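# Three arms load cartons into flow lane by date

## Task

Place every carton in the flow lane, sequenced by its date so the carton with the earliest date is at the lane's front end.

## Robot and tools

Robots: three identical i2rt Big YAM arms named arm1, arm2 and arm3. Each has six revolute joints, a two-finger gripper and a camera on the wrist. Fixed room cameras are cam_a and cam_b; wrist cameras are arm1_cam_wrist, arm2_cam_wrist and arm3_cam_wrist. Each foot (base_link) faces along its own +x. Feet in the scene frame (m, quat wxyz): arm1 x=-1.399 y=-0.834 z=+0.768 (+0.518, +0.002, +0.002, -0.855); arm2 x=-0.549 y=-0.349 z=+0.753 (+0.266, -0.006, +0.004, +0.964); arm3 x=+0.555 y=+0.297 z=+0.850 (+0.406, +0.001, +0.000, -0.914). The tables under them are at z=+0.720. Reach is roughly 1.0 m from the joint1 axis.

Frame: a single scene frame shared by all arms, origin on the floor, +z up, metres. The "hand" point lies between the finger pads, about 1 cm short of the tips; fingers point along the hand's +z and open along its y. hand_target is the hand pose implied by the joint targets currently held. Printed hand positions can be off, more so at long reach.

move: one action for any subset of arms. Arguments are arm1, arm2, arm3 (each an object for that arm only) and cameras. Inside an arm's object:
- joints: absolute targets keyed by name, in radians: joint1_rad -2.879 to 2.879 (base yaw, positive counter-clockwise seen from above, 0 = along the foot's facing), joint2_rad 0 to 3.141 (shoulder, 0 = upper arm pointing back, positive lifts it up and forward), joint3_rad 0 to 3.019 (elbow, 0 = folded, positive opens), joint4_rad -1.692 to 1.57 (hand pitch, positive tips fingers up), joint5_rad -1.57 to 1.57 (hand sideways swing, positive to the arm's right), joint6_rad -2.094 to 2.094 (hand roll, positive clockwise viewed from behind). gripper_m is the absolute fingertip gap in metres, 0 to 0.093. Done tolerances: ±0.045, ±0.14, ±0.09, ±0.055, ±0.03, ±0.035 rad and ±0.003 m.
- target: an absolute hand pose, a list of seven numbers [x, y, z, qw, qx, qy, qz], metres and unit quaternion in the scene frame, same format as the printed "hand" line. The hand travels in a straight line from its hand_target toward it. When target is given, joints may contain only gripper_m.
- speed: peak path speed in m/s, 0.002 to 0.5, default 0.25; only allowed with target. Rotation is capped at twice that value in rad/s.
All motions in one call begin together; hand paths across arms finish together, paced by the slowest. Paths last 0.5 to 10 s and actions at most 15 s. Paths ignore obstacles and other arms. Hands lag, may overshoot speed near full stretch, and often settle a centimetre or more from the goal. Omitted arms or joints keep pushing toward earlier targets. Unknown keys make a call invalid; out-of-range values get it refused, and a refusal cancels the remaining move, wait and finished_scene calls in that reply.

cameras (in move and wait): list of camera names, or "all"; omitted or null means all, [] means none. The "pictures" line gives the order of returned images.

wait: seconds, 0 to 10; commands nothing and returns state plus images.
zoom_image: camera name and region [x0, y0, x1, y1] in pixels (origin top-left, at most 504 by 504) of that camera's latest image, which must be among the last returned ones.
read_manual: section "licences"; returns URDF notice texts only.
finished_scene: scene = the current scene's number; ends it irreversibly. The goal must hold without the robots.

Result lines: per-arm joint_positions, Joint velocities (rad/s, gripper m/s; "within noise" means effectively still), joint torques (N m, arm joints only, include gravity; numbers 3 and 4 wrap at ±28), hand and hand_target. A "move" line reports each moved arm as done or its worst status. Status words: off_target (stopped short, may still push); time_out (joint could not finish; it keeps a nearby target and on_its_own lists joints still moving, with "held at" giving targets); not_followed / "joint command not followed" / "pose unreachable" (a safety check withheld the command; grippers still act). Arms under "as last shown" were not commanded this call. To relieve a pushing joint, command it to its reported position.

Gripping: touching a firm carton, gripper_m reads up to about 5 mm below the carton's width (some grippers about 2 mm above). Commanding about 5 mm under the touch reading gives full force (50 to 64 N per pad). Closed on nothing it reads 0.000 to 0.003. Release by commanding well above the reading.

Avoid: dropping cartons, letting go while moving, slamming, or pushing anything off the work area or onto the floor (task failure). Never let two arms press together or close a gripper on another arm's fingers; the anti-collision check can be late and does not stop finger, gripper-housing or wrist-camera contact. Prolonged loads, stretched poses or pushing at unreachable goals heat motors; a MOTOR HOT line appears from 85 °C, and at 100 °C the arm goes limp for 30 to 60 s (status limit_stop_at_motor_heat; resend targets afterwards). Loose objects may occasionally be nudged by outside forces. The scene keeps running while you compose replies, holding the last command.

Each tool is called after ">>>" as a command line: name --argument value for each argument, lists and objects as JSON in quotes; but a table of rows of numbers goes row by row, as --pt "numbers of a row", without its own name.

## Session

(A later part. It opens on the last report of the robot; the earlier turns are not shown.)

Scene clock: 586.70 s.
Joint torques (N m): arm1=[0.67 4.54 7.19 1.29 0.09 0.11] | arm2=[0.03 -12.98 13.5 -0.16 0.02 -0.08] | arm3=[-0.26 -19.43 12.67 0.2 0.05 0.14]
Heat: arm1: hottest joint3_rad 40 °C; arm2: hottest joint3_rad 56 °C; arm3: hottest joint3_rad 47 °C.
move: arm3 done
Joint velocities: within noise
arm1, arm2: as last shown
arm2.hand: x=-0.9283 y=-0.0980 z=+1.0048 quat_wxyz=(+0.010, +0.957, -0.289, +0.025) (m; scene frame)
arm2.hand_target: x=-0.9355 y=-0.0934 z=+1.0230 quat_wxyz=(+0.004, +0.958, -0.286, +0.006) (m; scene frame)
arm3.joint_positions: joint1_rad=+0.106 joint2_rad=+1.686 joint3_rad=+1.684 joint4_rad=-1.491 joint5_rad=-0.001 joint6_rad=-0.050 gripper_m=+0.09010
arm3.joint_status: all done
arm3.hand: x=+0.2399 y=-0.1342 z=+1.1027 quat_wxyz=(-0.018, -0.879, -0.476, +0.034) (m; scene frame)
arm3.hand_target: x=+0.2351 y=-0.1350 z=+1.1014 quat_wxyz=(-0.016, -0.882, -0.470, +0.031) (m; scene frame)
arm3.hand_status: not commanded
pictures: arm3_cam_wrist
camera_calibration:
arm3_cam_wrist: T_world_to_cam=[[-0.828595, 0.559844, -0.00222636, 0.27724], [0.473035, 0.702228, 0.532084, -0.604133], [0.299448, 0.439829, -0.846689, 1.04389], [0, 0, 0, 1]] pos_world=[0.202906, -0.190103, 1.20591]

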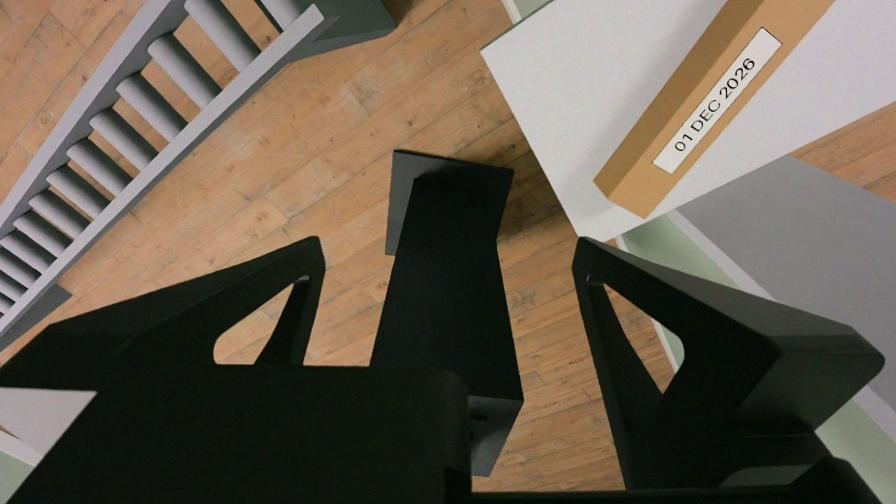

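>>> move --arm3 '{"joints": {"joint1_rad": -0.337, "joint2_rad": 1.54, "joint3_rad": 1.569, "joint4_rad": -1.6, "joint5_rad": 0, "joint6_rad": -0.042}}' --cameras '["arm3_cam_wrist"]'

Scene clock: 594.43 s.
Joint torques (N m): arm1=[0.67 4.54 7.2 1.28 0.09 0.11] | arm2=[0.03 -12.92 13.5 -0.14 0.01 -0.08] | arm3=[0.44 -17.26 10.7 0.08 0.01 0.13]
Heat: arm1: hottest joint3_rad 40 °C; arm2: hottest joint3_rad 55 °C; arm3: hottest joint3_rad 46 °C.
move: arm3 done
Joint velocities: within noise
arm1, arm2: as last shown
arm3.joint_positions: joint1_rad=-0.341 joint2_rad=+1.536 joint3_rad=+1.574 joint4_rad=-1.591 joint5_rad=+0.000 joint6_rad=-0.048 gripper_m=+0.09010
arm3.joint_status: all done
arm3.hand: x=+0.1468 y=+0.0781 z=+1.1291 quat_wxyz=(-0.002, -0.963, -0.268, +0.007) (m; scene frame)
arm3.hand_target: x=+0.1501 y=+0.0776 z=+1.1256 quat_wxyz=(+0.000, -0.964, -0.267, -0.001) (m; scene frame)
arm3.hand_status: not commanded
pictures: arm3_cam_wrist
camera_calibration:
arm3_cam_wrist: T_world_to_cam=[[-0.50333, 0.86409, -0.00287843, 0.0106106], [0.700901, 0.410217, 0.583489, -0.791832], [0.505368, 0.29167, -0.812116, 0.943028], [0, 0, 0, 1]] pos_world=[0.0837603, 0.040601, 1.2279]

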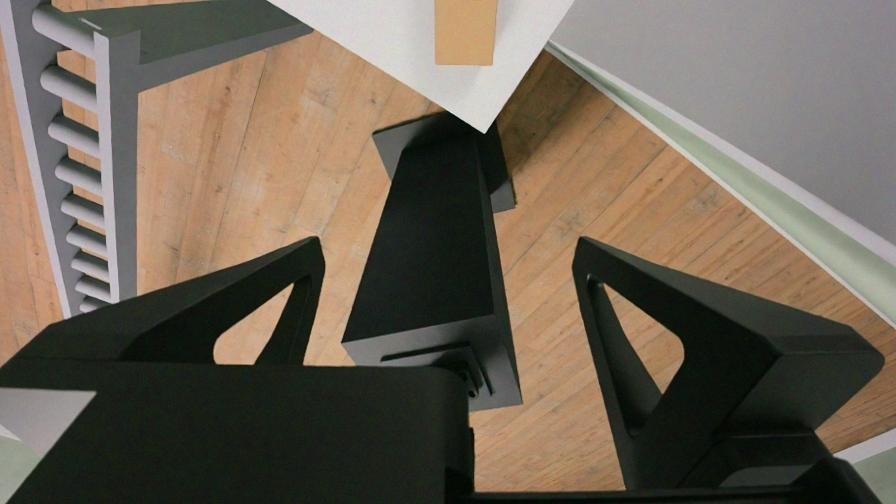

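>>> move --arm3 '{"joints": {"joint1_rad": -0.368, "joint2_rad": 1.974, "joint3_rad": 1.691, "joint4_rad": -1.288, "joint5_rad": 0, "joint6_rad": -0.073}}' --cameras '["arm3_cam_wrist"]'

Scene clock: 604.27 s.
Joint torques (N m): arm1=[0.62 4.54 7.19 1.28 0.09 0.11] | arm2=[0.09 -12.92 13.52 -0.16 0.01 -0.08] | arm3=[-0.67 -25.52 12.44 0.59 0.01 -0.02]
Heat: arm1: hottest joint3_rad 40 °C; arm2: hottest joint3_rad 54 °C; arm3: hottest joint3_rad 46 °C.
move: arm3 done
Joint velocities: within noise
arm1, arm2: as last shown
arm3.joint_positions: joint1_rad=-0.358 joint2_rad=+1.977 joint3_rad=+1.667 joint4_rad=-1.296 joint5_rad=+0.001 joint6_rad=-0.065 gripper_m=+0.09010
arm3.joint_status: all done
arm3.hand: x=+0.0312 y=+0.0271 z=+0.9386 quat_wxyz=(+0.004, -0.963, -0.268, -0.018) (m; scene frame)
arm3.hand_target: x=+0.0192 y=+0.0275 z=+0.9485 quat_wxyz=(+0.000, -0.964, -0.267, -0.001) (m; scene frame)
arm3.hand_status: not commanded
pictures: arm3_cam_wrist
camera_calibration:
arm3_cam_wrist: T_world_to_cam=[[-0.503265, 0.864121, -0.00438221, -0.00273628], [0.673324, 0.395312, 0.624791, -0.616278], [0.541627, 0.311484, -0.78078, 0.830512], [0, 0, 0, 1]] pos_world=[-0.0362509, -0.0127049, 1.03348]

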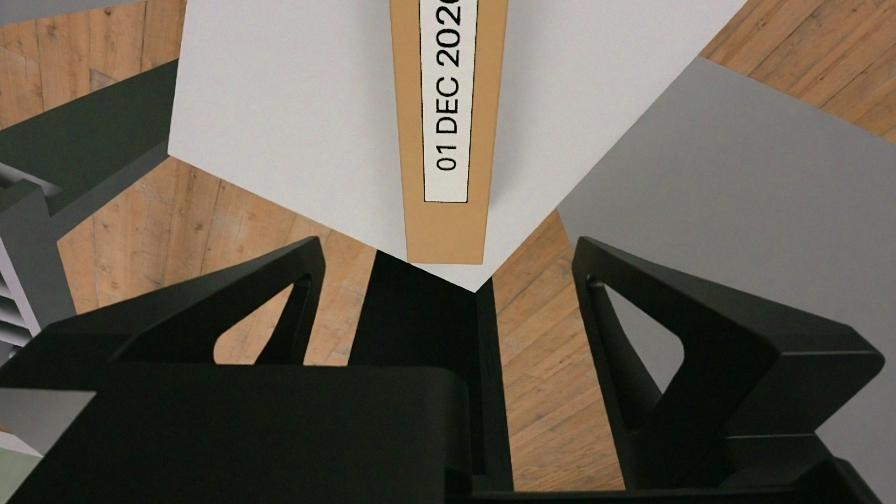

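>>> move --arm3 '{"target": [0.010, 0.021, 0.80, 0, 0.9636, 0.2672, 0], "speed": 0.15}' --cameras '["arm3_cam_wrist"]'

Scene clock: 622.47 s.
Joint torques (N m): arm1=[0.62 4.48 7.17 1.28 0.09 0.11] | arm2=[0.03 -12.92 13.5 -0.16 0.01 -0.08] | arm3=[-0.62 -23.88 9.65 0.8 0.02 0]
Heat: arm1: hottest joint3_rad 40 °C; arm2: hottest joint3_rad 54 °C; arm3: hottest joint3_rad 46 °C.
move: arm3 off_target
Joint velocities: within noise
arm1, arm2: as last shown
arm3.joint_positions: joint1_rad=-0.358 joint2_rad=+2.140 joint3_rad=+1.582 joint4_rad=-0.999 joint5_rad=+0.001 joint6_rad=-0.065 gripper_m=+0.09010
arm3.joint_status: not commanded
arm3.hand: x=+0.0121 y=+0.0171 z=+0.8139 quat_wxyz=(-0.001, -0.963, -0.268, +0.006) (m; scene frame)
arm3.hand_target: x=+0.0103 y=+0.0212 z=+0.8003 quat_wxyz=(+0.000, -0.964, -0.267, +0.000) (m; scene frame)
arm3.hand_status: off_target (0.015 m and 0.7 deg from the pose sent, 0.140 m and 2.1 deg at the start)
pictures: arm3_cam_wrist
camera_calibration:
arm3_cam_wrist: T_world_to_cam=[[-0.503359, 0.864075, -0.00200742, -0.00614668], [0.699611, 0.408913, 0.585948, -0.490592], [0.507124, 0.293538, -0.810346, 0.77135], [0, 0, 0, 1]] pos_world=[-0.0510402, -0.0204995, 0.912509]

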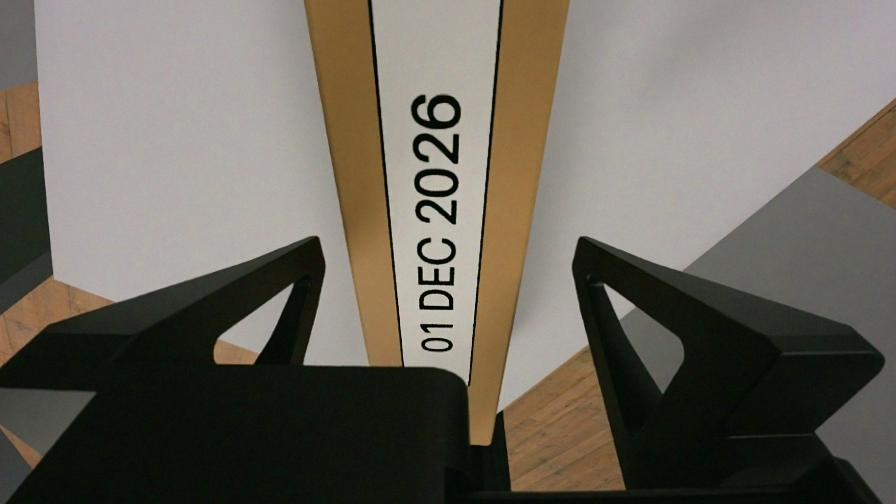

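>>> move --arm3 '{"target": [0.010, 0.0225, 0.765, 0, 0.9636, 0.2672, 0], "speed": 0.08}' --cameras '[]'

Scene clock: 626.70 s.
Joint torques (N m): arm1=[0.62 4.54 7.2 1.29 0.1 0.11] | arm2=[0.03 -12.92 13.5 -0.16 0.01 -0.08] | arm3=[-0.73 -24 8.95 0.81 0.02 -0.02]
Heat: arm1: hottest joint3_rad 40 °C; arm2: hottest joint3_rad 54 °C; arm3: hottest joint3_rad 45 °C.
move: arm3 off_target
Joint velocities: within noise
arm1, arm2: as last shown
arm3.joint_positions: joint1_rad=-0.358 joint2_rad=+2.191 joint3_rad=+1.572 joint4_rad=-0.933 joint5_rad=+0.001 joint6_rad=-0.065 gripper_m=+0.09010
arm3.joint_status: not commanded
arm3.hand: x=+0.0103 y=+0.0162 z=+0.7808 quat_wxyz=(-0.002, -0.963, -0.268, +0.008) (m; scene frame)
arm3.hand_target: x=+0.0104 y=+0.0227 z=+0.7653 quat_wxyz=(+0.000, -0.964, -0.267, +0.000) (m; scene frame)
arm3.hand_status: off_target (0.017 m and 1.0 deg from the pose sent, 0.049 m and 0.7 deg at the start)
pictures: none
No camera images: "cameras" was empty.

>>> move --arm3 '{"joints": {"gripper_m": 0.053}}' --cameras '["arm3_cam_wrist"]'

Scene clock: 629.70 s.
Joint torques (N m): arm1=[0.62 4.54 7.19 1.28 0.09 0.11] | arm2=[0.03 -12.92 13.5 -0.14 0.01 -0.08] | arm3=[-0.73 -24.23 8.96 0.76 0.1 -0.01]
Heat: arm1: hottest joint3_rad 40 °C; arm2: hottest joint3_rad 54 °C; arm3: hottest joint3_rad 45 °C.
move: arm3 off_target
Joint velocities: within noise
arm1, arm2: as last shown
arm3.joint_positions: joint1_rad=-0.358 joint2_rad=+2.191 joint3_rad=+1.572 joint4_rad=-0.933 joint5_rad=-0.001 joint6_rad=-0.065 gripper_m=+0.05859
arm3.joint_status: gripper_m off_target (ended at +0.05862, target +0.05300)
arm3.hand: x=+0.0104 y=+0.0158 z=+0.7808 quat_wxyz=(-0.003, -0.963, -0.268, +0.008) (m; scene frame)
arm3.hand_target: x=+0.0104 y=+0.0227 z=+0.7653 quat_wxyz=(+0.000, -0.964, -0.267, +0.000) (m; scene frame)
arm3.hand_status: not commanded
pictures: arm3_cam_wrist
camera_calibration:
arm3_cam_wrist: T_world_to_cam=[[-0.503414, 0.864037, -0.00363913, -0.00470793], [0.701646, 0.411251, 0.581863, -0.466329], [0.504248, 0.290365, -0.813279, 0.748179], [0, 0, 0, 1]] pos_world=[-0.0524396, -0.0213986, 0.879801]

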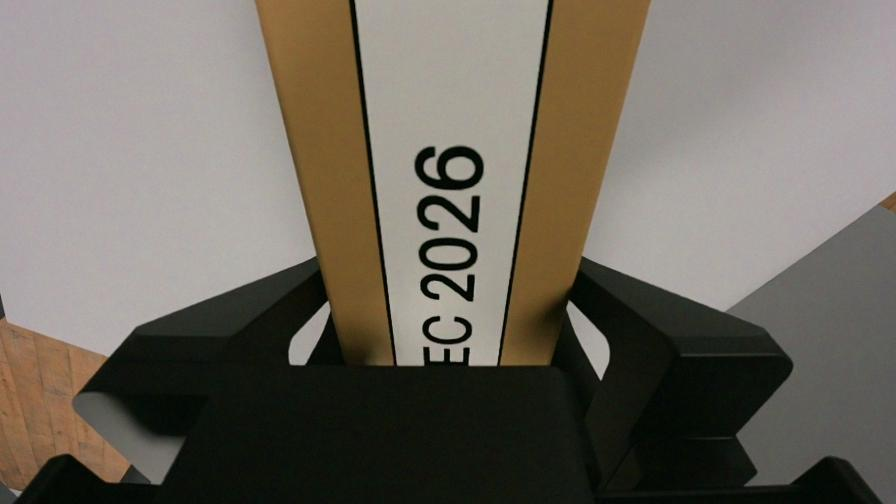

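>>> move --arm3 '{"target": [0.175, 0.100, 0.955, 0, 0.9636, 0.2672, 0], "speed": 0.25}' --cameras '["arm3_cam_wrist"]'

Scene clock: 647.47 s.
Joint torques (N m): arm1=[0.56 4.48 7.17 1.28 0.09 0.11] | arm2=[0.09 -12.92 13.52 -0.14 0.01 -0.07] | arm3=[0.38 -17.85 10.33 0.08 0.1 0.12]
Heat: arm1: hottest joint3_rad 40 °C; arm2: hottest joint3_rad 54 °C; arm3: hottest joint3_rad 43 °C.
move: arm3 done
Joint velocities: within noise
arm1, arm2: as last shown
arm3.joint_positions: joint1_rad=-0.358 joint2_rad=+1.560 joint3_rad=+1.110 joint4_rad=-1.130 joint5_rad=-0.001 joint6_rad=-0.065 gripper_m=+0.05859
arm3.joint_status: not commanded
arm3.hand: x=+0.1749 y=+0.1012 z=+0.9470 quat_wxyz=(+0.000, -0.963, -0.268, -0.006) (m; scene frame)
arm3.hand_target: x=+0.1751 y=+0.1001 z=+0.9548 quat_wxyz=(+0.000, -0.964, -0.267, +0.000) (m; scene frame)
arm3.hand_status: done (0.008 m and 0.7 deg from the pose sent, 0.254 m and 1.0 deg at the start)
pictures: arm3_cam_wrist
camera_calibration:
arm3_cam_wrist: T_world_to_cam=[[-0.503296, 0.8641, -0.00501592, 0.00628296], [0.686585, 0.403413, 0.604862, -0.731853], [0.524685, 0.300981, -0.796314, 0.754904], [0, 0, 0, 1]] pos_world=[0.109555, 0.0625985, 1.04384]

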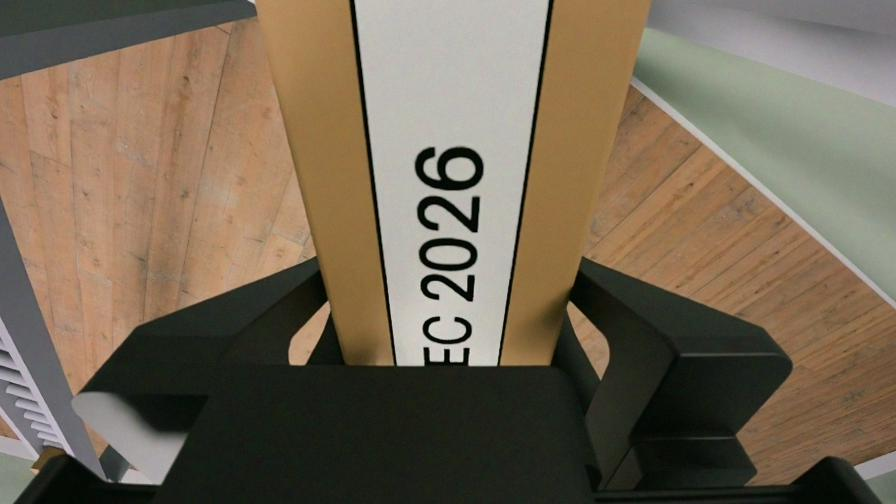

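>>> move --arm2 '{"joints": {"joint1_rad": -0.041, "joint2_rad": 1.422, "joint3_rad": 1.096, "joint4_rad": -1.244, "joint5_rad": 0, "joint6_rad": 0, "gripper_m": 0.09}}' --arm3 '{"joints": {"joint1_rad": 0.569, "joint2_rad": 2.063, "joint3_rad": 1.874, "joint4_rad": -1.382, "joint5_rad": 0, "joint6_rad": 1.405}}' --cameras '["arm2_cam_wrist", "arm3_cam_wrist"]'

Scene clock: 657.37 s.
Joint torques (N m): arm1=[0.62 4.54 7.19 1.25 0.09 0.11] | arm2=[0.09 -10.23 8.95 0.66 0.01 -0.08] | arm3=[0.26 -27.87 14.83 -0.14 0.17 0.16]
Heat: arm1: hottest joint3_rad 40 °C; arm2: hottest joint3_rad 54 °C; arm3: hottest joint3_rad 44 °C.
move: arm2 done; arm3 done
Joint velocities: within noise
arm1.joint_positions: joint1_rad=+2.301 joint2_rad=+0.456 joint3_rad=+1.490 joint4_rad=-1.391 joint5_rad=+0.000 joint6_rad=-0.007 gripper_m=+0.08994
arm1.joint_status: not commanded
arm1.hand: x=-1.2664 y=-0.8037 z=+1.3685 quat_wxyz=(-0.567, +0.103, -0.814, -0.071) (m; scene frame)
arm1.hand_target: x=-1.2723 y=-0.8054 z=+1.3715 quat_wxyz=(-0.570, +0.100, -0.812, -0.073) (m; scene frame)
arm1.hand_status: not commanded
arm2.joint_positions: joint1_rad=-0.042 joint2_rad=+1.424 joint3_rad=+1.104 joint4_rad=-1.253 joint5_rad=-0.001 joint6_rad=+0.006 gripper_m=+0.08996
arm2.joint_status: all done
arm2.hand: x=-0.8805 y=-0.1300 z=+0.8964 quat_wxyz=(+0.005, +0.957, -0.289, +0.007) (m; scene frame)
arm2.hand_target: x=-0.8800 y=-0.1305 z=+0.8944 quat_wxyz=(+0.004, +0.958, -0.286, +0.006) (m; scene frame)
arm2.hand_status: not commanded
arm3.joint_positions: joint1_rad=+0.566 joint2_rad=+2.075 joint3_rad=+1.826 joint4_rad=-1.373 joint5_rad=-0.001 joint6_rad=+1.396 gripper_m=+0.05859
arm3.joint_status: all done
arm3.hand: x=+0.4500 y=-0.3156 z=+0.9394 quat_wxyz=(+0.025, -1.000, -0.003, -0.006) (m; scene frame)
arm3.hand_target: x=+0.4492 y=-0.3296 z=+0.9644 quat_wxyz=(+0.000, -1.000, +0.000, -0.001) (m; scene frame)
arm3.hand_status: not commanded
pictures: arm2_cam_wrist, arm3_cam_wrist
camera_calibration:
arm2_cam_wrist: T_world_to_cam=[[0.549762, 0.835286, 0.00762396, 0.583844], [0.678391, -0.451786, 0.579375, 0.0271801], [0.487388, -0.313346, -0.815026, 1.24189], [0, 0, 0, 1]] pos_world=[-0.944696, -0.0862565, 0.991972]
arm3_cam_wrist: T_world_to_cam=[[0.00938432, 0.998818, 0.0476818, 0.267195], [0.796178, -0.036313, 0.603972, -0.935236], [0.60499, 0.0322953, -0.795578, 0.608311], [0, 0, 0, 1]] pos_world=[0.374084, -0.320486, 1.03608]

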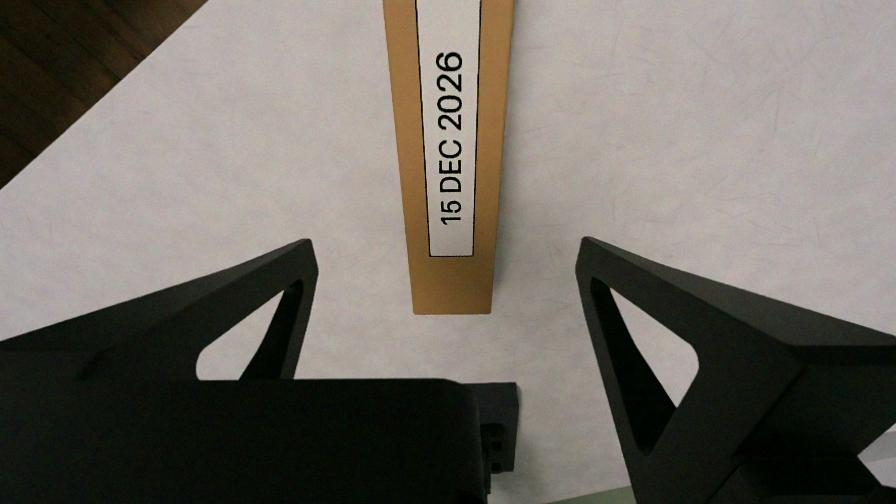

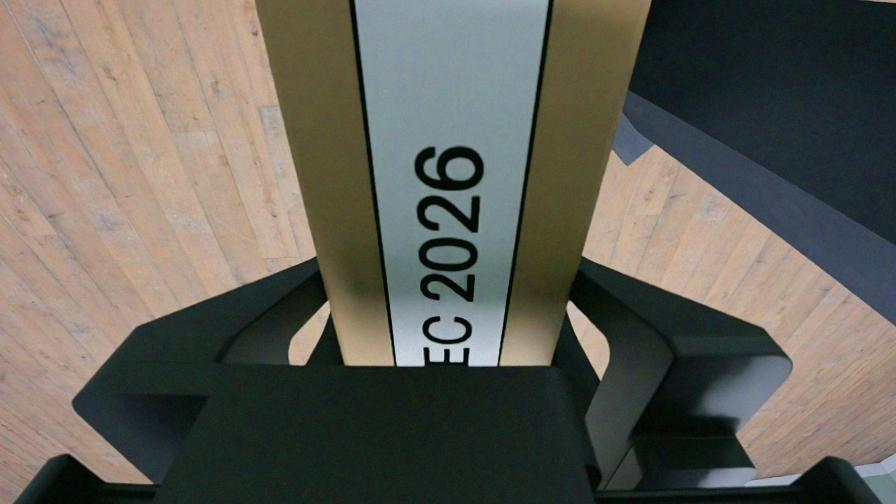

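>>> move --arm3 '{"joints": {"joint6_rad": -0.166}}' --arm2 '{"target": [-0.872, -0.1355, 0.775, 0, 0.9583, -0.2857, 0], "speed": 0.15}' --cameras '["arm2_cam_wrist", "arm3_cam_wrist"]'

Scene clock: 675.93 s.
Joint torques (N m): arm1=[0.62 4.54 7.19 1.26 0.09 0.11] | arm2=[0.03 -9.17 7.36 0.77 0.05 -0.08] | arm3=[0.32 -27.99 14.84 -0.1 0.05 -0.01]
Heat: arm1: hottest joint3_rad 40 °C; arm2: hottest joint3_rad 52 °C; arm3: hottest joint3_rad 48 °C.
move: arm2 done; arm3 done
Joint velocities: within noise
arm1: as last shown
arm2.joint_positions: joint1_rad=-0.042 joint2_rad=+1.541 joint3_rad=+0.896 joint4_rad=-0.898 joint5_rad=+0.003 joint6_rad=+0.006 gripper_m=+0.08996
arm2.joint_status: not commanded
arm2.hand: x=-0.8750 y=-0.1335 z=+0.7832 quat_wxyz=(-0.001, +0.957, -0.289, -0.007) (m; scene frame)
arm2.hand_target: x=-0.8718 y=-0.1356 z=+0.7751 quat_wxyz=(+0.000, +0.958, -0.286, +0.000) (m; scene frame)
arm2.hand_status: done (0.009 m and 0.9 deg from the pose sent, 0.122 m and 1.1 deg at the start)
arm3.joint_positions: joint1_rad=+0.566 joint2_rad=+2.075 joint3_rad=+1.826 joint4_rad=-1.373 joint5_rad=-0.001 joint6_rad=-0.157 gripper_m=+0.05862
arm3.joint_status: all done
arm3.hand: x=+0.4500 y=-0.3156 z=+0.9394 quat_wxyz=(+0.014, -0.711, -0.703, -0.022) (m; scene frame)
arm3.hand_target: x=+0.4492 y=-0.3296 z=+0.9644 quat_wxyz=(-0.001, -0.707, -0.707, -0.001) (m; scene frame)
arm3.hand_status: not commanded
pictures: arm2_cam_wrist, arm3_cam_wrist
camera_calibration:
arm2_cam_wrist: T_world_to_cam=[[0.550087, 0.835035, 0.0109602, 0.582251], [0.691908, -0.463071, 0.553922, 0.117786], [0.46762, -0.297122, -0.832496, 1.14437], [0, 0, 0, 1]] pos_world=[-0.936916, -0.0916401, 0.881058]
arm3_cam_wrist: T_world_to_cam=[[-0.999551, 0.0270174, -0.0129296, 0.471432], [0.0126506, 0.772099, 0.635376, -0.356985], [0.0271492, 0.634928, -0.772094, 1.0365], [0, 0, 0, 1]] pos_world=[0.447596, -0.395215, 1.03319]

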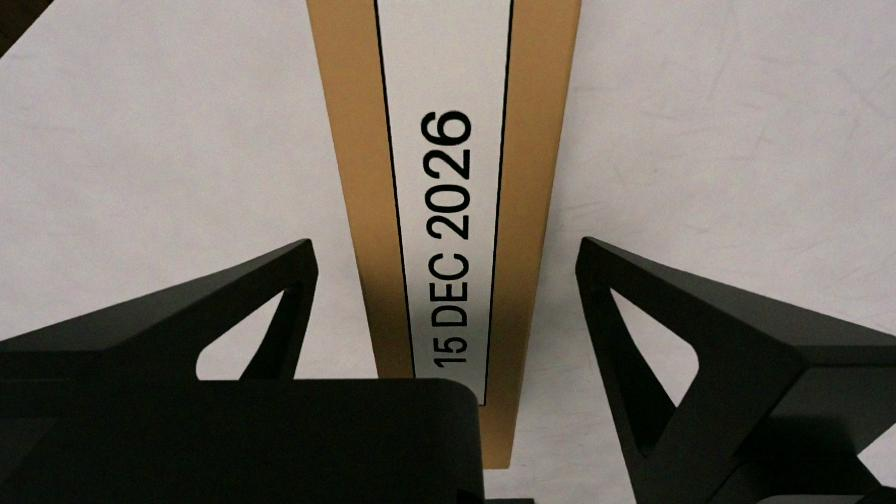

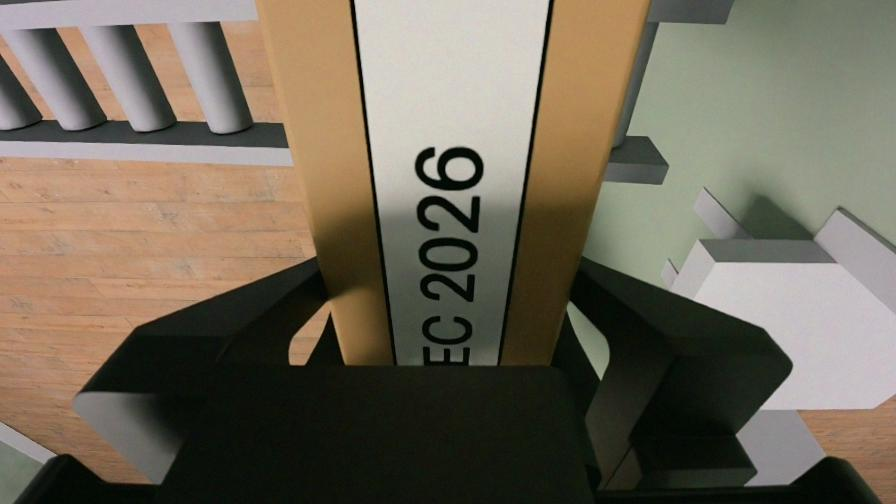

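>>> zoom_image --camera "arm3_cam_wrist" --region '[0, 0, 300, 180]'

>>> zoom_image --camera "arm3_cam_wrist" --region '[580, 0, 780, 200]'

Scaled by 1.680 from the camera's 896x504 image, which has a finer 1280x720 frame.

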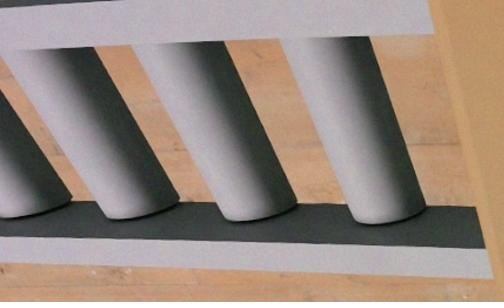

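Scaled by 2.520 from the camera's 896x504 image, which has a finer 1280x720 frame.

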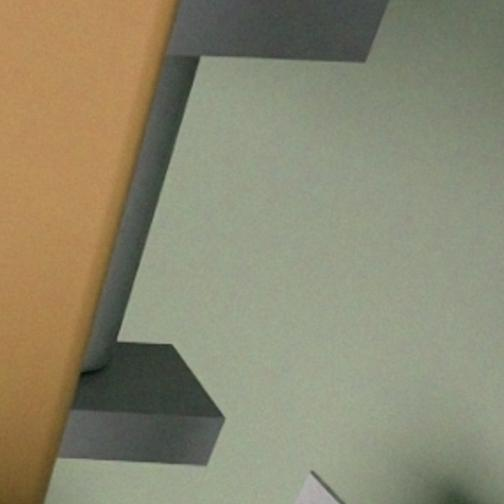

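>>> move --arm3 '{"joints": {"joint6_rad": 1.405}}' --arm2 '{"target": [-0.870, -0.1370, 0.740, 0, 0.9588, -0.284, 0], "speed": 0.08}' --cameras '[]'

>>> move --arm2 '{"joints": {"gripper_m": 0.053}}' --arm3 '{"target": [0.45, -0.322, 0.84, 0, 0.9996, 0, -0.0297], "speed": 0.15}' --cameras '["arm2_cam_wrist", "arm3_cam_wrist"]'

Scene clock: 721.07 s.
Joint torques (N m): arm1=[0.67 4.48 7.17 1.29 0.1 0.11] | arm2=[0.09 -9.35 6.65 0.8 0.05 -0.11] | arm3=[0.21 -28.04 14.8 -0.13 0.17 0.16]
Heat: arm1: hottest joint3_rad 40 °C; arm2: hottest joint3_rad 48 °C; arm3: hottest joint3_rad 52 °C.
move: arm2 done; arm3 done
Joint velocities: within noise
arm1: as last shown
arm2.joint_positions: joint1_rad=-0.042 joint2_rad=+1.605 joint3_rad=+0.857 joint4_rad=-0.793 joint5_rad=+0.003 joint6_rad=+0.006 gripper_m=+0.08996
arm2.joint_status: not commanded
arm2.hand: x=-0.8742 y=-0.1343 z=+0.7486 quat_wxyz=(-0.001, +0.957, -0.289, -0.008) (m; scene frame)
arm2.hand_target: x=-0.8698 y=-0.1371 z=+0.7401 quat_wxyz=(+0.000, +0.959, -0.284, +0.000) (m; scene frame)
arm2.hand_status: done (0.010 m and 1.1 deg from the pose sent, 0.044 m and 1.0 deg at the start)
arm3.joint_positions: joint1_rad=+0.566 joint2_rad=+2.075 joint3_rad=+1.826 joint4_rad=-1.373 joint5_rad=-0.001 joint6_rad=+1.396 gripper_m=+0.05861
arm3.joint_status: all done
arm3.hand: x=+0.4500 y=-0.3156 z=+0.9394 quat_wxyz=(+0.025, -1.000, -0.003, -0.006) (m; scene frame)
arm3.hand_target: x=+0.4492 y=-0.3296 z=+0.9644 quat_wxyz=(+0.000, -1.000, +0.000, -0.001) (m; scene frame)
arm3.hand_status: not commanded
pictures: none
No camera images: "cameras" was empty.

Scene clock: 722.70 s.
Joint torques (N m): arm1=[0.56 4.54 7.17 1.28 0.09 0.1] | arm2=[0.03 -9.35 6.65 0.79 -0.01 -0.11] | arm3=[0.97 -26.93 10.56 0.49 0.3 0.16]
Heat: arm1: hottest joint3_rad 40 °C; arm2: hottest joint3_rad 48 °C; arm3: hottest joint3_rad 52 °C.
move: arm2 off_target; arm3 done
Joint velocities: within noise
arm1: as last shown
arm2.joint_positions: joint1_rad=-0.042 joint2_rad=+1.605 joint3_rad=+0.857 joint4_rad=-0.793 joint5_rad=+0.004 joint6_rad=+0.005 gripper_m=+0.06065
arm2.joint_status: gripper_m off_target (ended at +0.06068, target +0.05300)
arm2.hand: x=-0.8740 y=-0.1341 z=+0.7486 quat_wxyz=(-0.002, +0.957, -0.289, -0.008) (m; scene frame)
arm2.hand_target: x=-0.8697 y=-0.1371 z=+0.7401 quat_wxyz=(+0.000, +0.959, -0.284, +0.000) (m; scene frame)
arm2.hand_status: not commanded
arm3.joint_positions: joint1_rad=+0.574 joint2_rad=+2.150 joint3_rad=+1.666 joint4_rad=-1.095 joint5_rad=+0.057 joint6_rad=+1.412 gripper_m=+0.05861
arm3.joint_status: not commanded
arm3.hand: x=+0.4453 y=-0.3147 z=+0.8367 quat_wxyz=(+0.009, -1.000, +0.001, +0.027) (m; scene frame)
arm3.hand_target: x=+0.4500 y=-0.3219 z=+0.8401 quat_wxyz=(+0.000, -1.000, +0.000, +0.030) (m; scene frame)
arm3.hand_status: done (0.009 m and 1.1 deg from the pose sent, 0.100 m and 5.0 deg at the start)
pictures: arm2_cam_wrist, arm3_cam_wrist
camera_calibration:
arm2_cam_wrist: T_world_to_cam=[[0.549482, 0.835412, 0.0125201, 0.580892], [0.692671, -0.463872, 0.552295, 0.137798], [0.467202, -0.294804, -0.833555, 1.11575], [0, 0, 0, 1]] pos_world=[-0.935917, -0.0924376, 0.846658]
arm3_cam_wrist: T_world_to_cam=[[0.0172899, 0.999749, 0.0142586, 0.295934], [0.833575, -0.0222881, 0.551956, -0.838122], [0.552135, 0.00234235, -0.833751, 0.575437], [0, 0, 0, 1]] pos_world=[0.375802, -0.315888, 0.938158]

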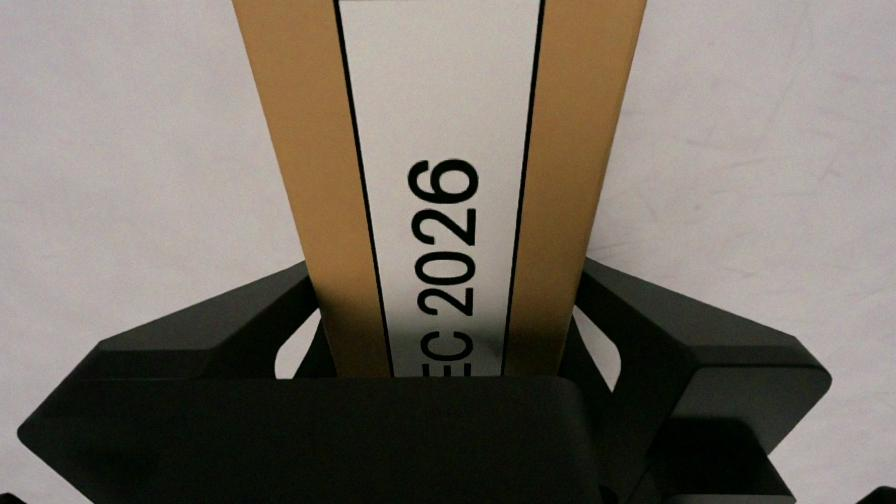

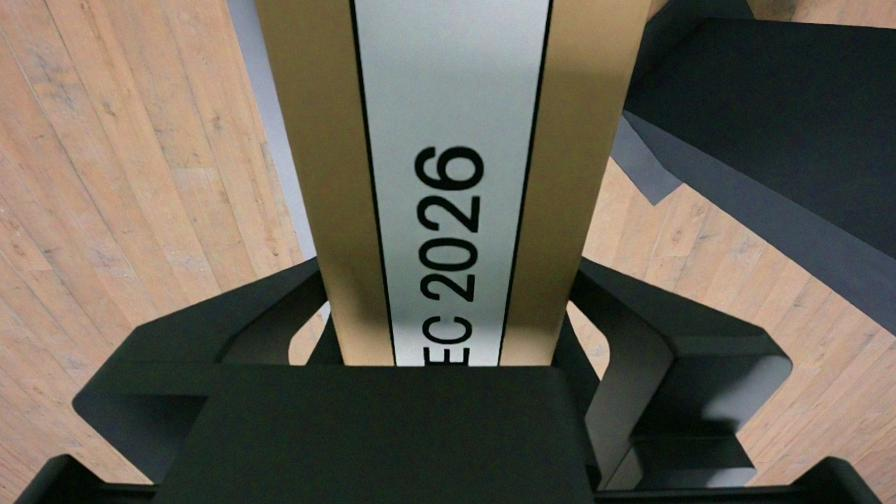

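>>> move --cameras '["cam_b", "cam_a"]'

>>> zoom_image --camera "cam_b" --region '[480, 140, 600, 260]'

Scene clock: 742.73 s.
Joint torques (N m): arm1=[0.62 4.54 7.19 1.28 0.09 0.11] | arm2=[0.09 -9.35 6.65 0.79 -0.01 -0.11] | arm3=[1.03 -26.64 10.44 0.59 0.29 0.15]
Heat: arm1: hottest joint3_rad 40 °C; arm2: hottest joint3_rad 47 °C; arm3: hottest joint3_rad 47 °C.
Joint velocities: within noise
arm1.joint_positions: joint1_rad=+2.301 joint2_rad=+0.456 joint3_rad=+1.490 joint4_rad=-1.391 joint5_rad=+0.000 joint6_rad=-0.007 gripper_m=+0.08994
arm1.joint_status: not commanded
arm1.hand: x=-1.2664 y=-0.8037 z=+1.3685 quat_wxyz=(-0.567, +0.103, -0.814, -0.071) (m; scene frame)
arm1.hand_target: x=-1.2723 y=-0.8054 z=+1.3715 quat_wxyz=(-0.570, +0.100, -0.812, -0.073) (m; scene frame)
arm1.hand_status: not commanded
arm2.joint_positions: joint1_rad=-0.042 joint2_rad=+1.605 joint3_rad=+0.857 joint4_rad=-0.793 joint5_rad=+0.004 joint6_rad=+0.005 gripper_m=+0.06065
arm2.joint_status: gripper_m off_target (ended at +0.06068, target +0.05300)
arm2.hand: x=-0.8740 y=-0.1341 z=+0.7486 quat_wxyz=(-0.002, +0.957, -0.289, -0.008) (m; scene frame)
arm2.hand_target: x=-0.8697 y=-0.1371 z=+0.7401 quat_wxyz=(+0.000, +0.959, -0.284, +0.000) (m; scene frame)
arm2.hand_status: not commanded
arm3.joint_positions: joint1_rad=+0.574 joint2_rad=+2.150 joint3_rad=+1.666 joint4_rad=-1.095 joint5_rad=+0.057 joint6_rad=+1.413 gripper_m=+0.05861
arm3.joint_status: not commanded
arm3.hand: x=+0.4453 y=-0.3147 z=+0.8367 quat_wxyz=(+0.009, -1.000, +0.001, +0.027) (m; scene frame)
arm3.hand_target: x=+0.4500 y=-0.3219 z=+0.8401 quat_wxyz=(+0.000, -1.000, +0.000, +0.030) (m; scene frame)
arm3.hand_status: done (0.009 m and 1.1 deg from the pose sent, 0.100 m and 5.0 deg at the start)
pictures: cam_a, cam_b

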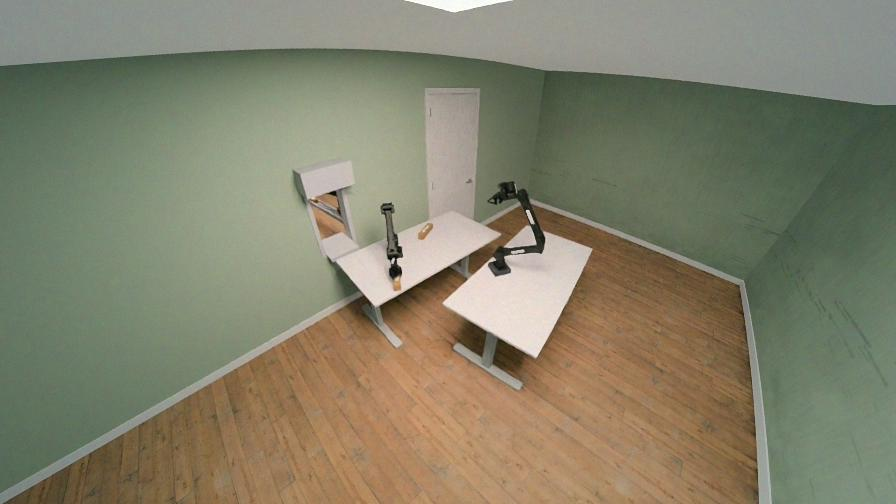

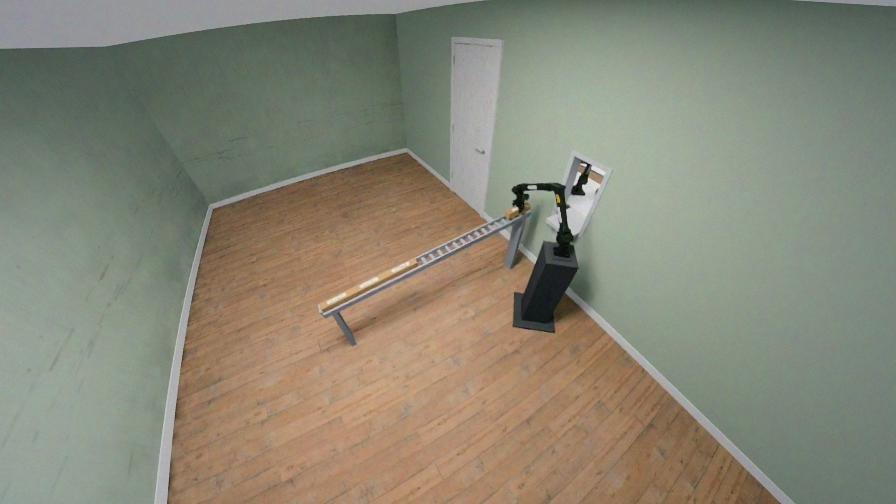

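Scaled by 4.200 from the camera's 896x504 image, which has a finer 1280x720 frame.

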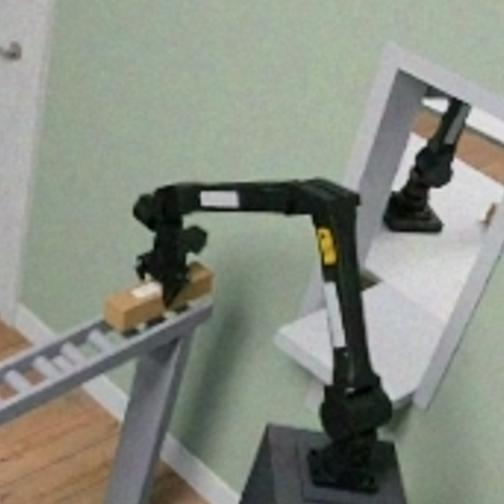

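>>> move --arm3 '{"target": [0.455, -0.3415, 0.84, 0, 0.9996, 0, -0.0297], "speed": 0.08}' --cameras '["arm3_cam_wrist"]'

>>> zoom_image --camera "arm3_cam_wrist" --region '[200, 0, 700, 280]'

Scene clock: 747.70 s.
Joint torques (N m): arm1=[0.62 4.54 7.2 1.26 0.1 0.11] | arm2=[0.09 -9.35 6.65 0.79 -0.01 -0.11] | arm3=[0.97 -26.29 14.72 -0.16 0.29 0.15]
Heat: arm1: hottest joint3_rad 40 °C; arm2: hottest joint3_rad 46 °C; arm3: hottest joint3_rad 47 °C.
move: arm3 off_target
Joint velocities: within noise
arm1, arm2: as last shown
arm3.joint_positions: joint1_rad=+0.588 joint2_rad=+2.182 joint3_rad=+1.695 joint4_rad=-1.112 joint5_rad=+0.057 joint6_rad=+1.424 gripper_m=+0.05861
arm3.joint_status: not commanded
arm3.hand: x=+0.4529 y=-0.3198 z=+0.8274 quat_wxyz=(+0.018, -1.000, +0.000, +0.025) (m; scene frame)
arm3.hand_target: x=+0.4552 y=-0.3405 z=+0.8404 quat_wxyz=(-0.001, -1.000, +0.000, +0.030) (m; scene frame)
arm3.hand_status: off_target (0.025 m and 2.1 deg from the pose sent, 0.029 m and 1.1 deg at the start)
pictures: arm3_cam_wrist
camera_calibration:
arm3_cam_wrist: T_world_to_cam=[[0.0160511, 0.999343, 0.0324842, 0.286359], [0.832145, -0.031363, 0.55367, -0.843184], [0.554325, 0.0181446, -0.832102, 0.566192], [0, 0, 0, 1]] pos_world=[0.383201, -0.322889, 0.928673]

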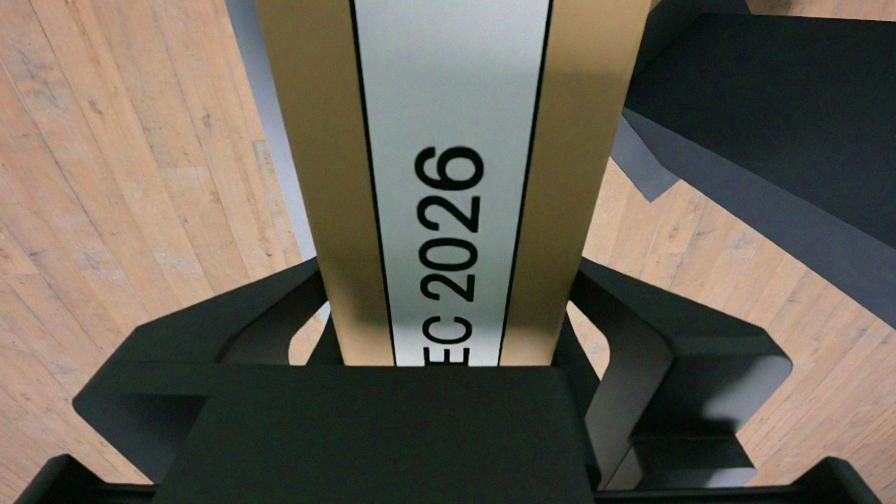

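Scaled by 1.008 from the camera's 896x504 image, which has a finer 1280x720 frame.

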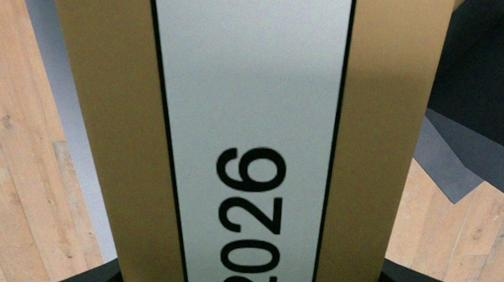

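>>> move --arm3 '{"target": [0.455, -0.362, 0.852, 0, 0.9996, 0, -0.0297], "speed": 0.08}' --cameras '["arm3_cam_wrist"]'

Scene clock: 757.00 s.
Joint torques (N m): arm1=[0.62 4.54 7.17 1.28 0.1 0.11] | arm2=[0.09 -9.35 6.64 0.79 -0.01 -0.11] | arm3=[0.91 -26.87 15.23 -0.1 0.29 0.15]
Heat: arm1: hottest joint3_rad 40 °C; arm2: hottest joint3_rad 46 °C; arm3: hottest joint3_rad 47 °C.
move: arm3 off_target
Joint velocities: within noise
arm1, arm2: as last shown
arm3.joint_positions: joint1_rad=+0.590 joint2_rad=+2.220 joint3_rad=+1.798 joint4_rad=-1.178 joint5_rad=+0.057 joint6_rad=+1.429 gripper_m=+0.05861
arm3.joint_status: not commanded
arm3.hand: x=+0.4513 y=-0.3405 z=+0.8392 quat_wxyz=(+0.018, -1.000, +0.001, +0.025) (m; scene frame)
arm3.hand_target: x=+0.4552 y=-0.3608 z=+0.8524 quat_wxyz=(+0.000, -1.000, +0.000, +0.030) (m; scene frame)
arm3.hand_status: off_target (0.025 m and 2.2 deg from the pose sent, 0.049 m and 2.1 deg at the start)
pictures: arm3_cam_wrist
camera_calibration:
arm3_cam_wrist: T_world_to_cam=[[0.0183343, 0.999275, 0.0333705, 0.304863], [0.832108, -0.033754, 0.553585, -0.849761], [0.55431, 0.0176182, -0.832124, 0.577116], [0, 0, 0, 1]] pos_world=[0.381602, -0.343493, 0.940474]

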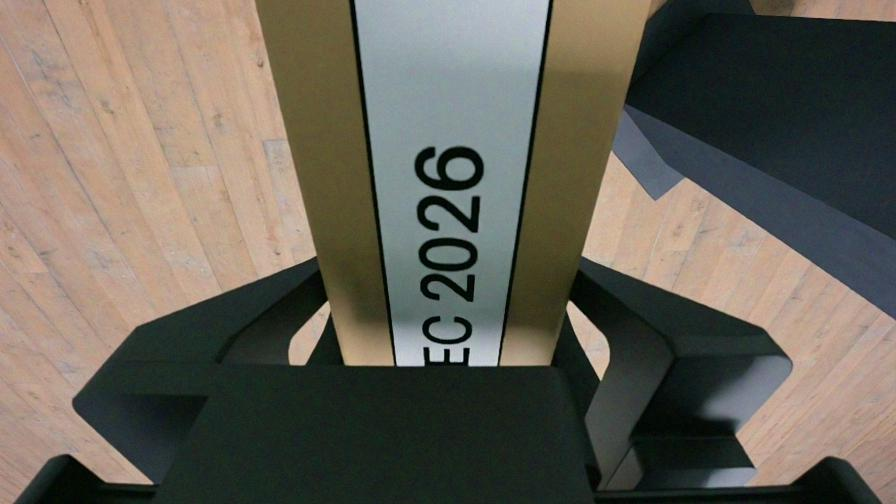

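>>> move --arm3 '{"target": [0.455, -0.352, 0.812, 0, 0.9996, 0, -0.0297], "speed": 0.06}' --cameras '["arm3_cam_wrist"]'

Scene clock: 765.83 s.
Joint torques (N m): arm1=[0.62 4.54 7.19 1.26 0.1 0.11] | arm2=[-0.03 -9.35 6.64 0.8 -0.01 -0.11] | arm3=[0.73 -27.58 10.22 0.59 0.18 0.13]
Heat: arm1: hottest joint3_rad 40 °C; arm2: hottest joint3_rad 46 °C; arm3: hottest joint3_rad 49 °C.
move: arm3 done
Joint velocities: within noise
arm1, arm2: as last shown
arm3.joint_positions: joint1_rad=+0.591 joint2_rad=+2.244 joint3_rad=+1.782 joint4_rad=-1.101 joint5_rad=+0.060 joint6_rad=+1.429 gripper_m=+0.05861
arm3.joint_status: not commanded
arm3.hand: x=+0.4502 y=-0.3488 z=+0.8178 quat_wxyz=(+0.001, -1.000, +0.001, +0.029) (m; scene frame)
arm3.hand_target: x=+0.4550 y=-0.3518 z=+0.8120 quat_wxyz=(+0.000, -1.000, +0.000, +0.030) (m; scene frame)
arm3.hand_status: done (0.008 m and 0.2 deg from the pose sent, 0.030 m and 2.2 deg at the start)
pictures: arm3_cam_wrist
camera_calibration:
arm3_cam_wrist: T_world_to_cam=[[0.0180571, 0.999836, -0.00141117, 0.342644], [0.836586, -0.0143358, 0.547647, -0.827541], [0.547537, -0.0110695, -0.836708, 0.556892], [0, 0, 0, 1]] pos_world=[0.381203, -0.348287, 0.919641]

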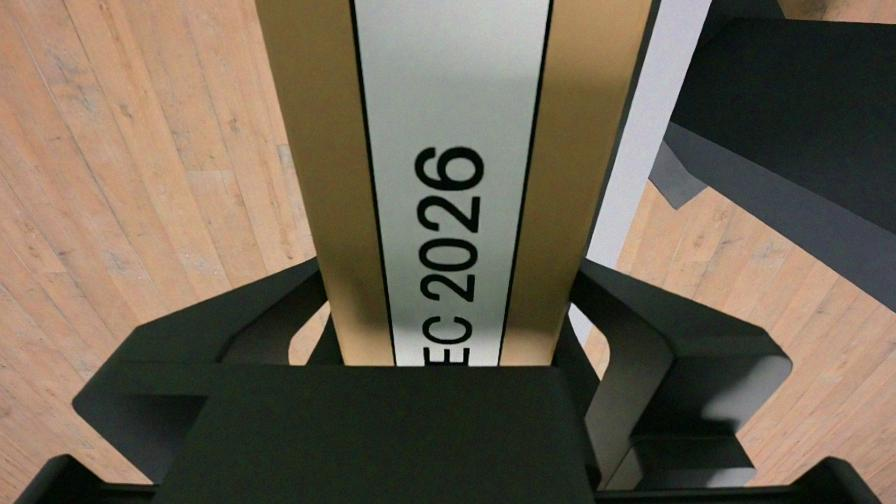

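>>> move --arm3 '{"target": [0.455, -0.329, 0.815, 0, 0.9996, 0, -0.0297], "speed": 0.06}' --cameras '["arm3_cam_wrist"]'

Scene clock: 773.23 s.
Joint torques (N m): arm1=[0.62 4.54 7.19 1.28 0.1 0.11] | arm2=[0.03 -9.35 6.65 0.77 -0.01 -0.11] | arm3=[0.21 -29.74 9.85 0.57 0.11 0.1]
Heat: arm1: hottest joint3_rad 40 °C; arm2: hottest joint3_rad 45 °C; arm3: hottest joint3_rad 48 °C.
move: arm3 off_target
Joint velocities: within noise
arm1, arm2: as last shown
arm3.joint_positions: joint1_rad=+0.593 joint2_rad=+2.220 joint3_rad=+1.678 joint4_rad=-1.059 joint5_rad=+0.062 joint6_rad=+1.427 gripper_m=+0.05861
arm3.joint_status: not commanded
arm3.hand: x=+0.4553 y=-0.3195 z=+0.7985 quat_wxyz=(+0.019, -0.999, -0.001, +0.028) (m; scene frame)
arm3.hand_target: x=+0.4551 y=-0.3287 z=+0.8151 quat_wxyz=(+0.000, -1.000, +0.000, +0.030) (m; scene frame)
arm3.hand_status: off_target (0.019 m and 2.2 deg from the pose sent, 0.021 m and 0.2 deg at the start)
pictures: arm3_cam_wrist
camera_calibration:
arm3_cam_wrist: T_world_to_cam=[[0.0141381, 0.999291, 0.0348816, 0.285903], [0.834853, -0.0309961, 0.5496, -0.827026], [0.550292, 0.0213507, -0.834699, 0.545714], [0, 0, 0, 1]] pos_world=[0.386101, -0.322986, 0.900068]

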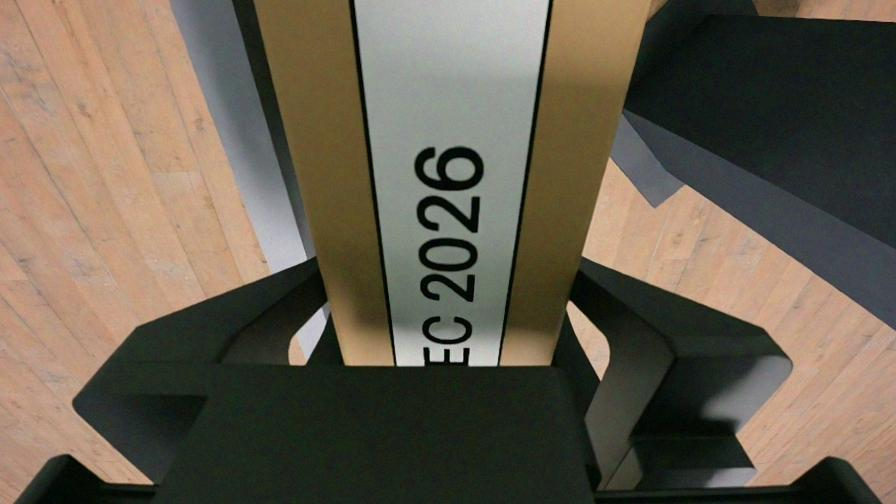

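>>> move --arm3 '{"target": [0.455, -0.334, 0.797, 0, 0.9996, 0, -0.0297], "speed": 0.04}' --cameras '["arm3_cam_wrist"]'

Scene clock: 784.80 s.
Joint torques (N m): arm1=[0.62 4.54 7.2 1.29 0.1 0.11] | arm2=[0.03 -9.41 6.64 0.79 -0.01 -0.11] | arm3=[0.15 -26.11 11.02 0.59 0.11 0.1]
Heat: arm1: hottest joint3_rad 40 °C; arm2: hottest joint3_rad 45 °C; arm3: hottest joint3_rad 47 °C.
move: arm3 done
Joint velocities: within noise
arm1, arm2: as last shown
arm3.joint_positions: joint1_rad=+0.593 joint2_rad=+2.220 joint3_rad=+1.678 joint4_rad=-1.036 joint5_rad=+0.062 joint6_rad=+1.427 gripper_m=+0.05861
arm3.joint_status: not commanded
arm3.hand: x=+0.4545 y=-0.3250 z=+0.7984 quat_wxyz=(+0.008, -1.000, -0.001, +0.029) (m; scene frame)
arm3.hand_target: x=+0.4551 y=-0.3338 z=+0.7971 quat_wxyz=(+0.000, -1.000, +0.000, +0.030) (m; scene frame)
arm3.hand_status: done (0.009 m and 0.9 deg from the pose sent, 0.015 m and 2.2 deg at the start)
pictures: arm3_cam_wrist
camera_calibration:
arm3_cam_wrist: T_world_to_cam=[[0.014256, 0.99982, 0.0125329, 0.309344], [0.836634, -0.0187914, 0.54744, -0.821569], [0.547577, 0.00268113, -0.836751, 0.543012], [0, 0, 0, 1]] pos_world=[0.385601, -0.326183, 0.900249]

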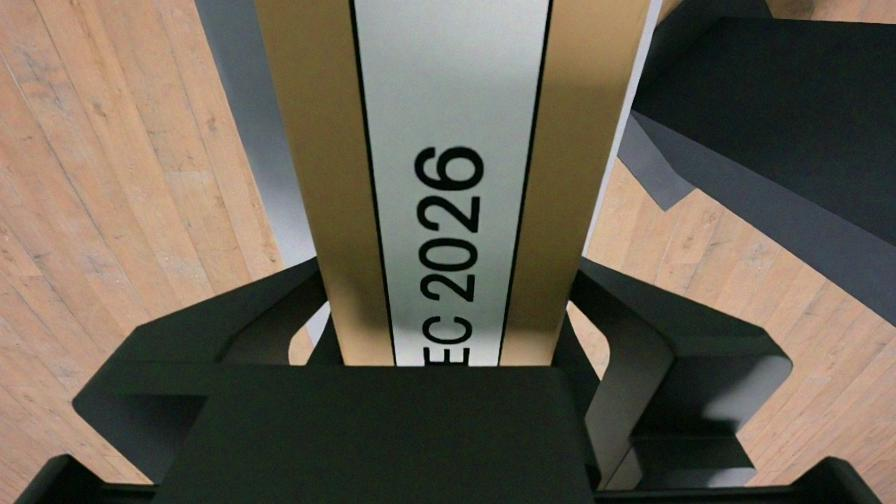

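>>> move --arm3 '{"target": [0.455, -0.337, 0.785, 0, 0.9996, 0, -0.0297], "speed": 0.04}' --cameras '[]'

>>> move --arm3 '{"target": [0.455, -0.337, 0.776, 0, 0.9996, 0, -0.0297], "speed": 0.03}' --cameras '[]'

Scene clock: 790.60 s.
Joint torques (N m): arm1=[0.56 4.54 7.2 1.28 0.09 0.11] | arm2=[-0.03 -9.35 6.64 0.8 -0.01 -0.11] | arm3=[0.21 -24.88 11.63 0.76 0.09 0.07]
Heat: arm1: hottest joint3_rad 40 °C; arm2: hottest joint3_rad 45 °C; arm3: hottest joint3_rad 46 °C.
move: arm3 off_target
Joint velocities: within noise
arm1, arm2: as last shown
arm3.joint_positions: joint1_rad=+0.593 joint2_rad=+2.227 joint3_rad=+1.678 joint4_rad=-1.023 joint5_rad=+0.063 joint6_rad=+1.432 gripper_m=+0.05861
arm3.joint_status: not commanded
arm3.hand: x=+0.4542 y=-0.3267 z=+0.7939 quat_wxyz=(+0.005, -1.000, +0.001, +0.030) (m; scene frame)
arm3.hand_target: x=+0.4552 y=-0.3365 z=+0.7852 quat_wxyz=(+0.000, -1.000, +0.000, +0.030) (m; scene frame)
arm3.hand_status: off_target (0.014 m and 0.6 deg from the pose sent, 0.018 m and 0.9 deg at the start)
pictures: none
No camera images: "cameras" was empty.

Scene clock: 791.57 s.
Joint torques (N m): arm1=[0.67 4.54 7.19 1.25 0.1 0.11] | arm2=[0.03 -9.41 6.65 0.79 -0.01 -0.11] | arm3=[0.44 -24.12 11.3 0.81 -0.03 0]
Heat: arm1: hottest joint3_rad 40 °C; arm2: hottest joint3_rad 45 °C; arm3: hottest joint3_rad 46 °C.
move: arm3 off_target
Joint velocities: within noise
arm1, arm2: as last shown
arm3.joint_positions: joint1_rad=+0.593 joint2_rad=+2.230 joint3_rad=+1.678 joint4_rad=-1.009 joint5_rad=+0.066 joint6_rad=+1.438 gripper_m=+0.05861
arm3.joint_status: not commanded
arm3.hand: x=+0.4532 y=-0.3295 z=+0.7921 quat_wxyz=(+0.000, -0.999, +0.005, +0.032) (m; scene frame)
arm3.hand_target: x=+0.4552 y=-0.3362 z=+0.7761 quat_wxyz=(+0.000, -1.000, +0.000, +0.030) (m; scene frame)
arm3.hand_status: off_target (0.018 m and 0.6 deg from the pose sent, 0.021 m and 0.6 deg at the start)
pictures: none
No camera images: "cameras" was empty.


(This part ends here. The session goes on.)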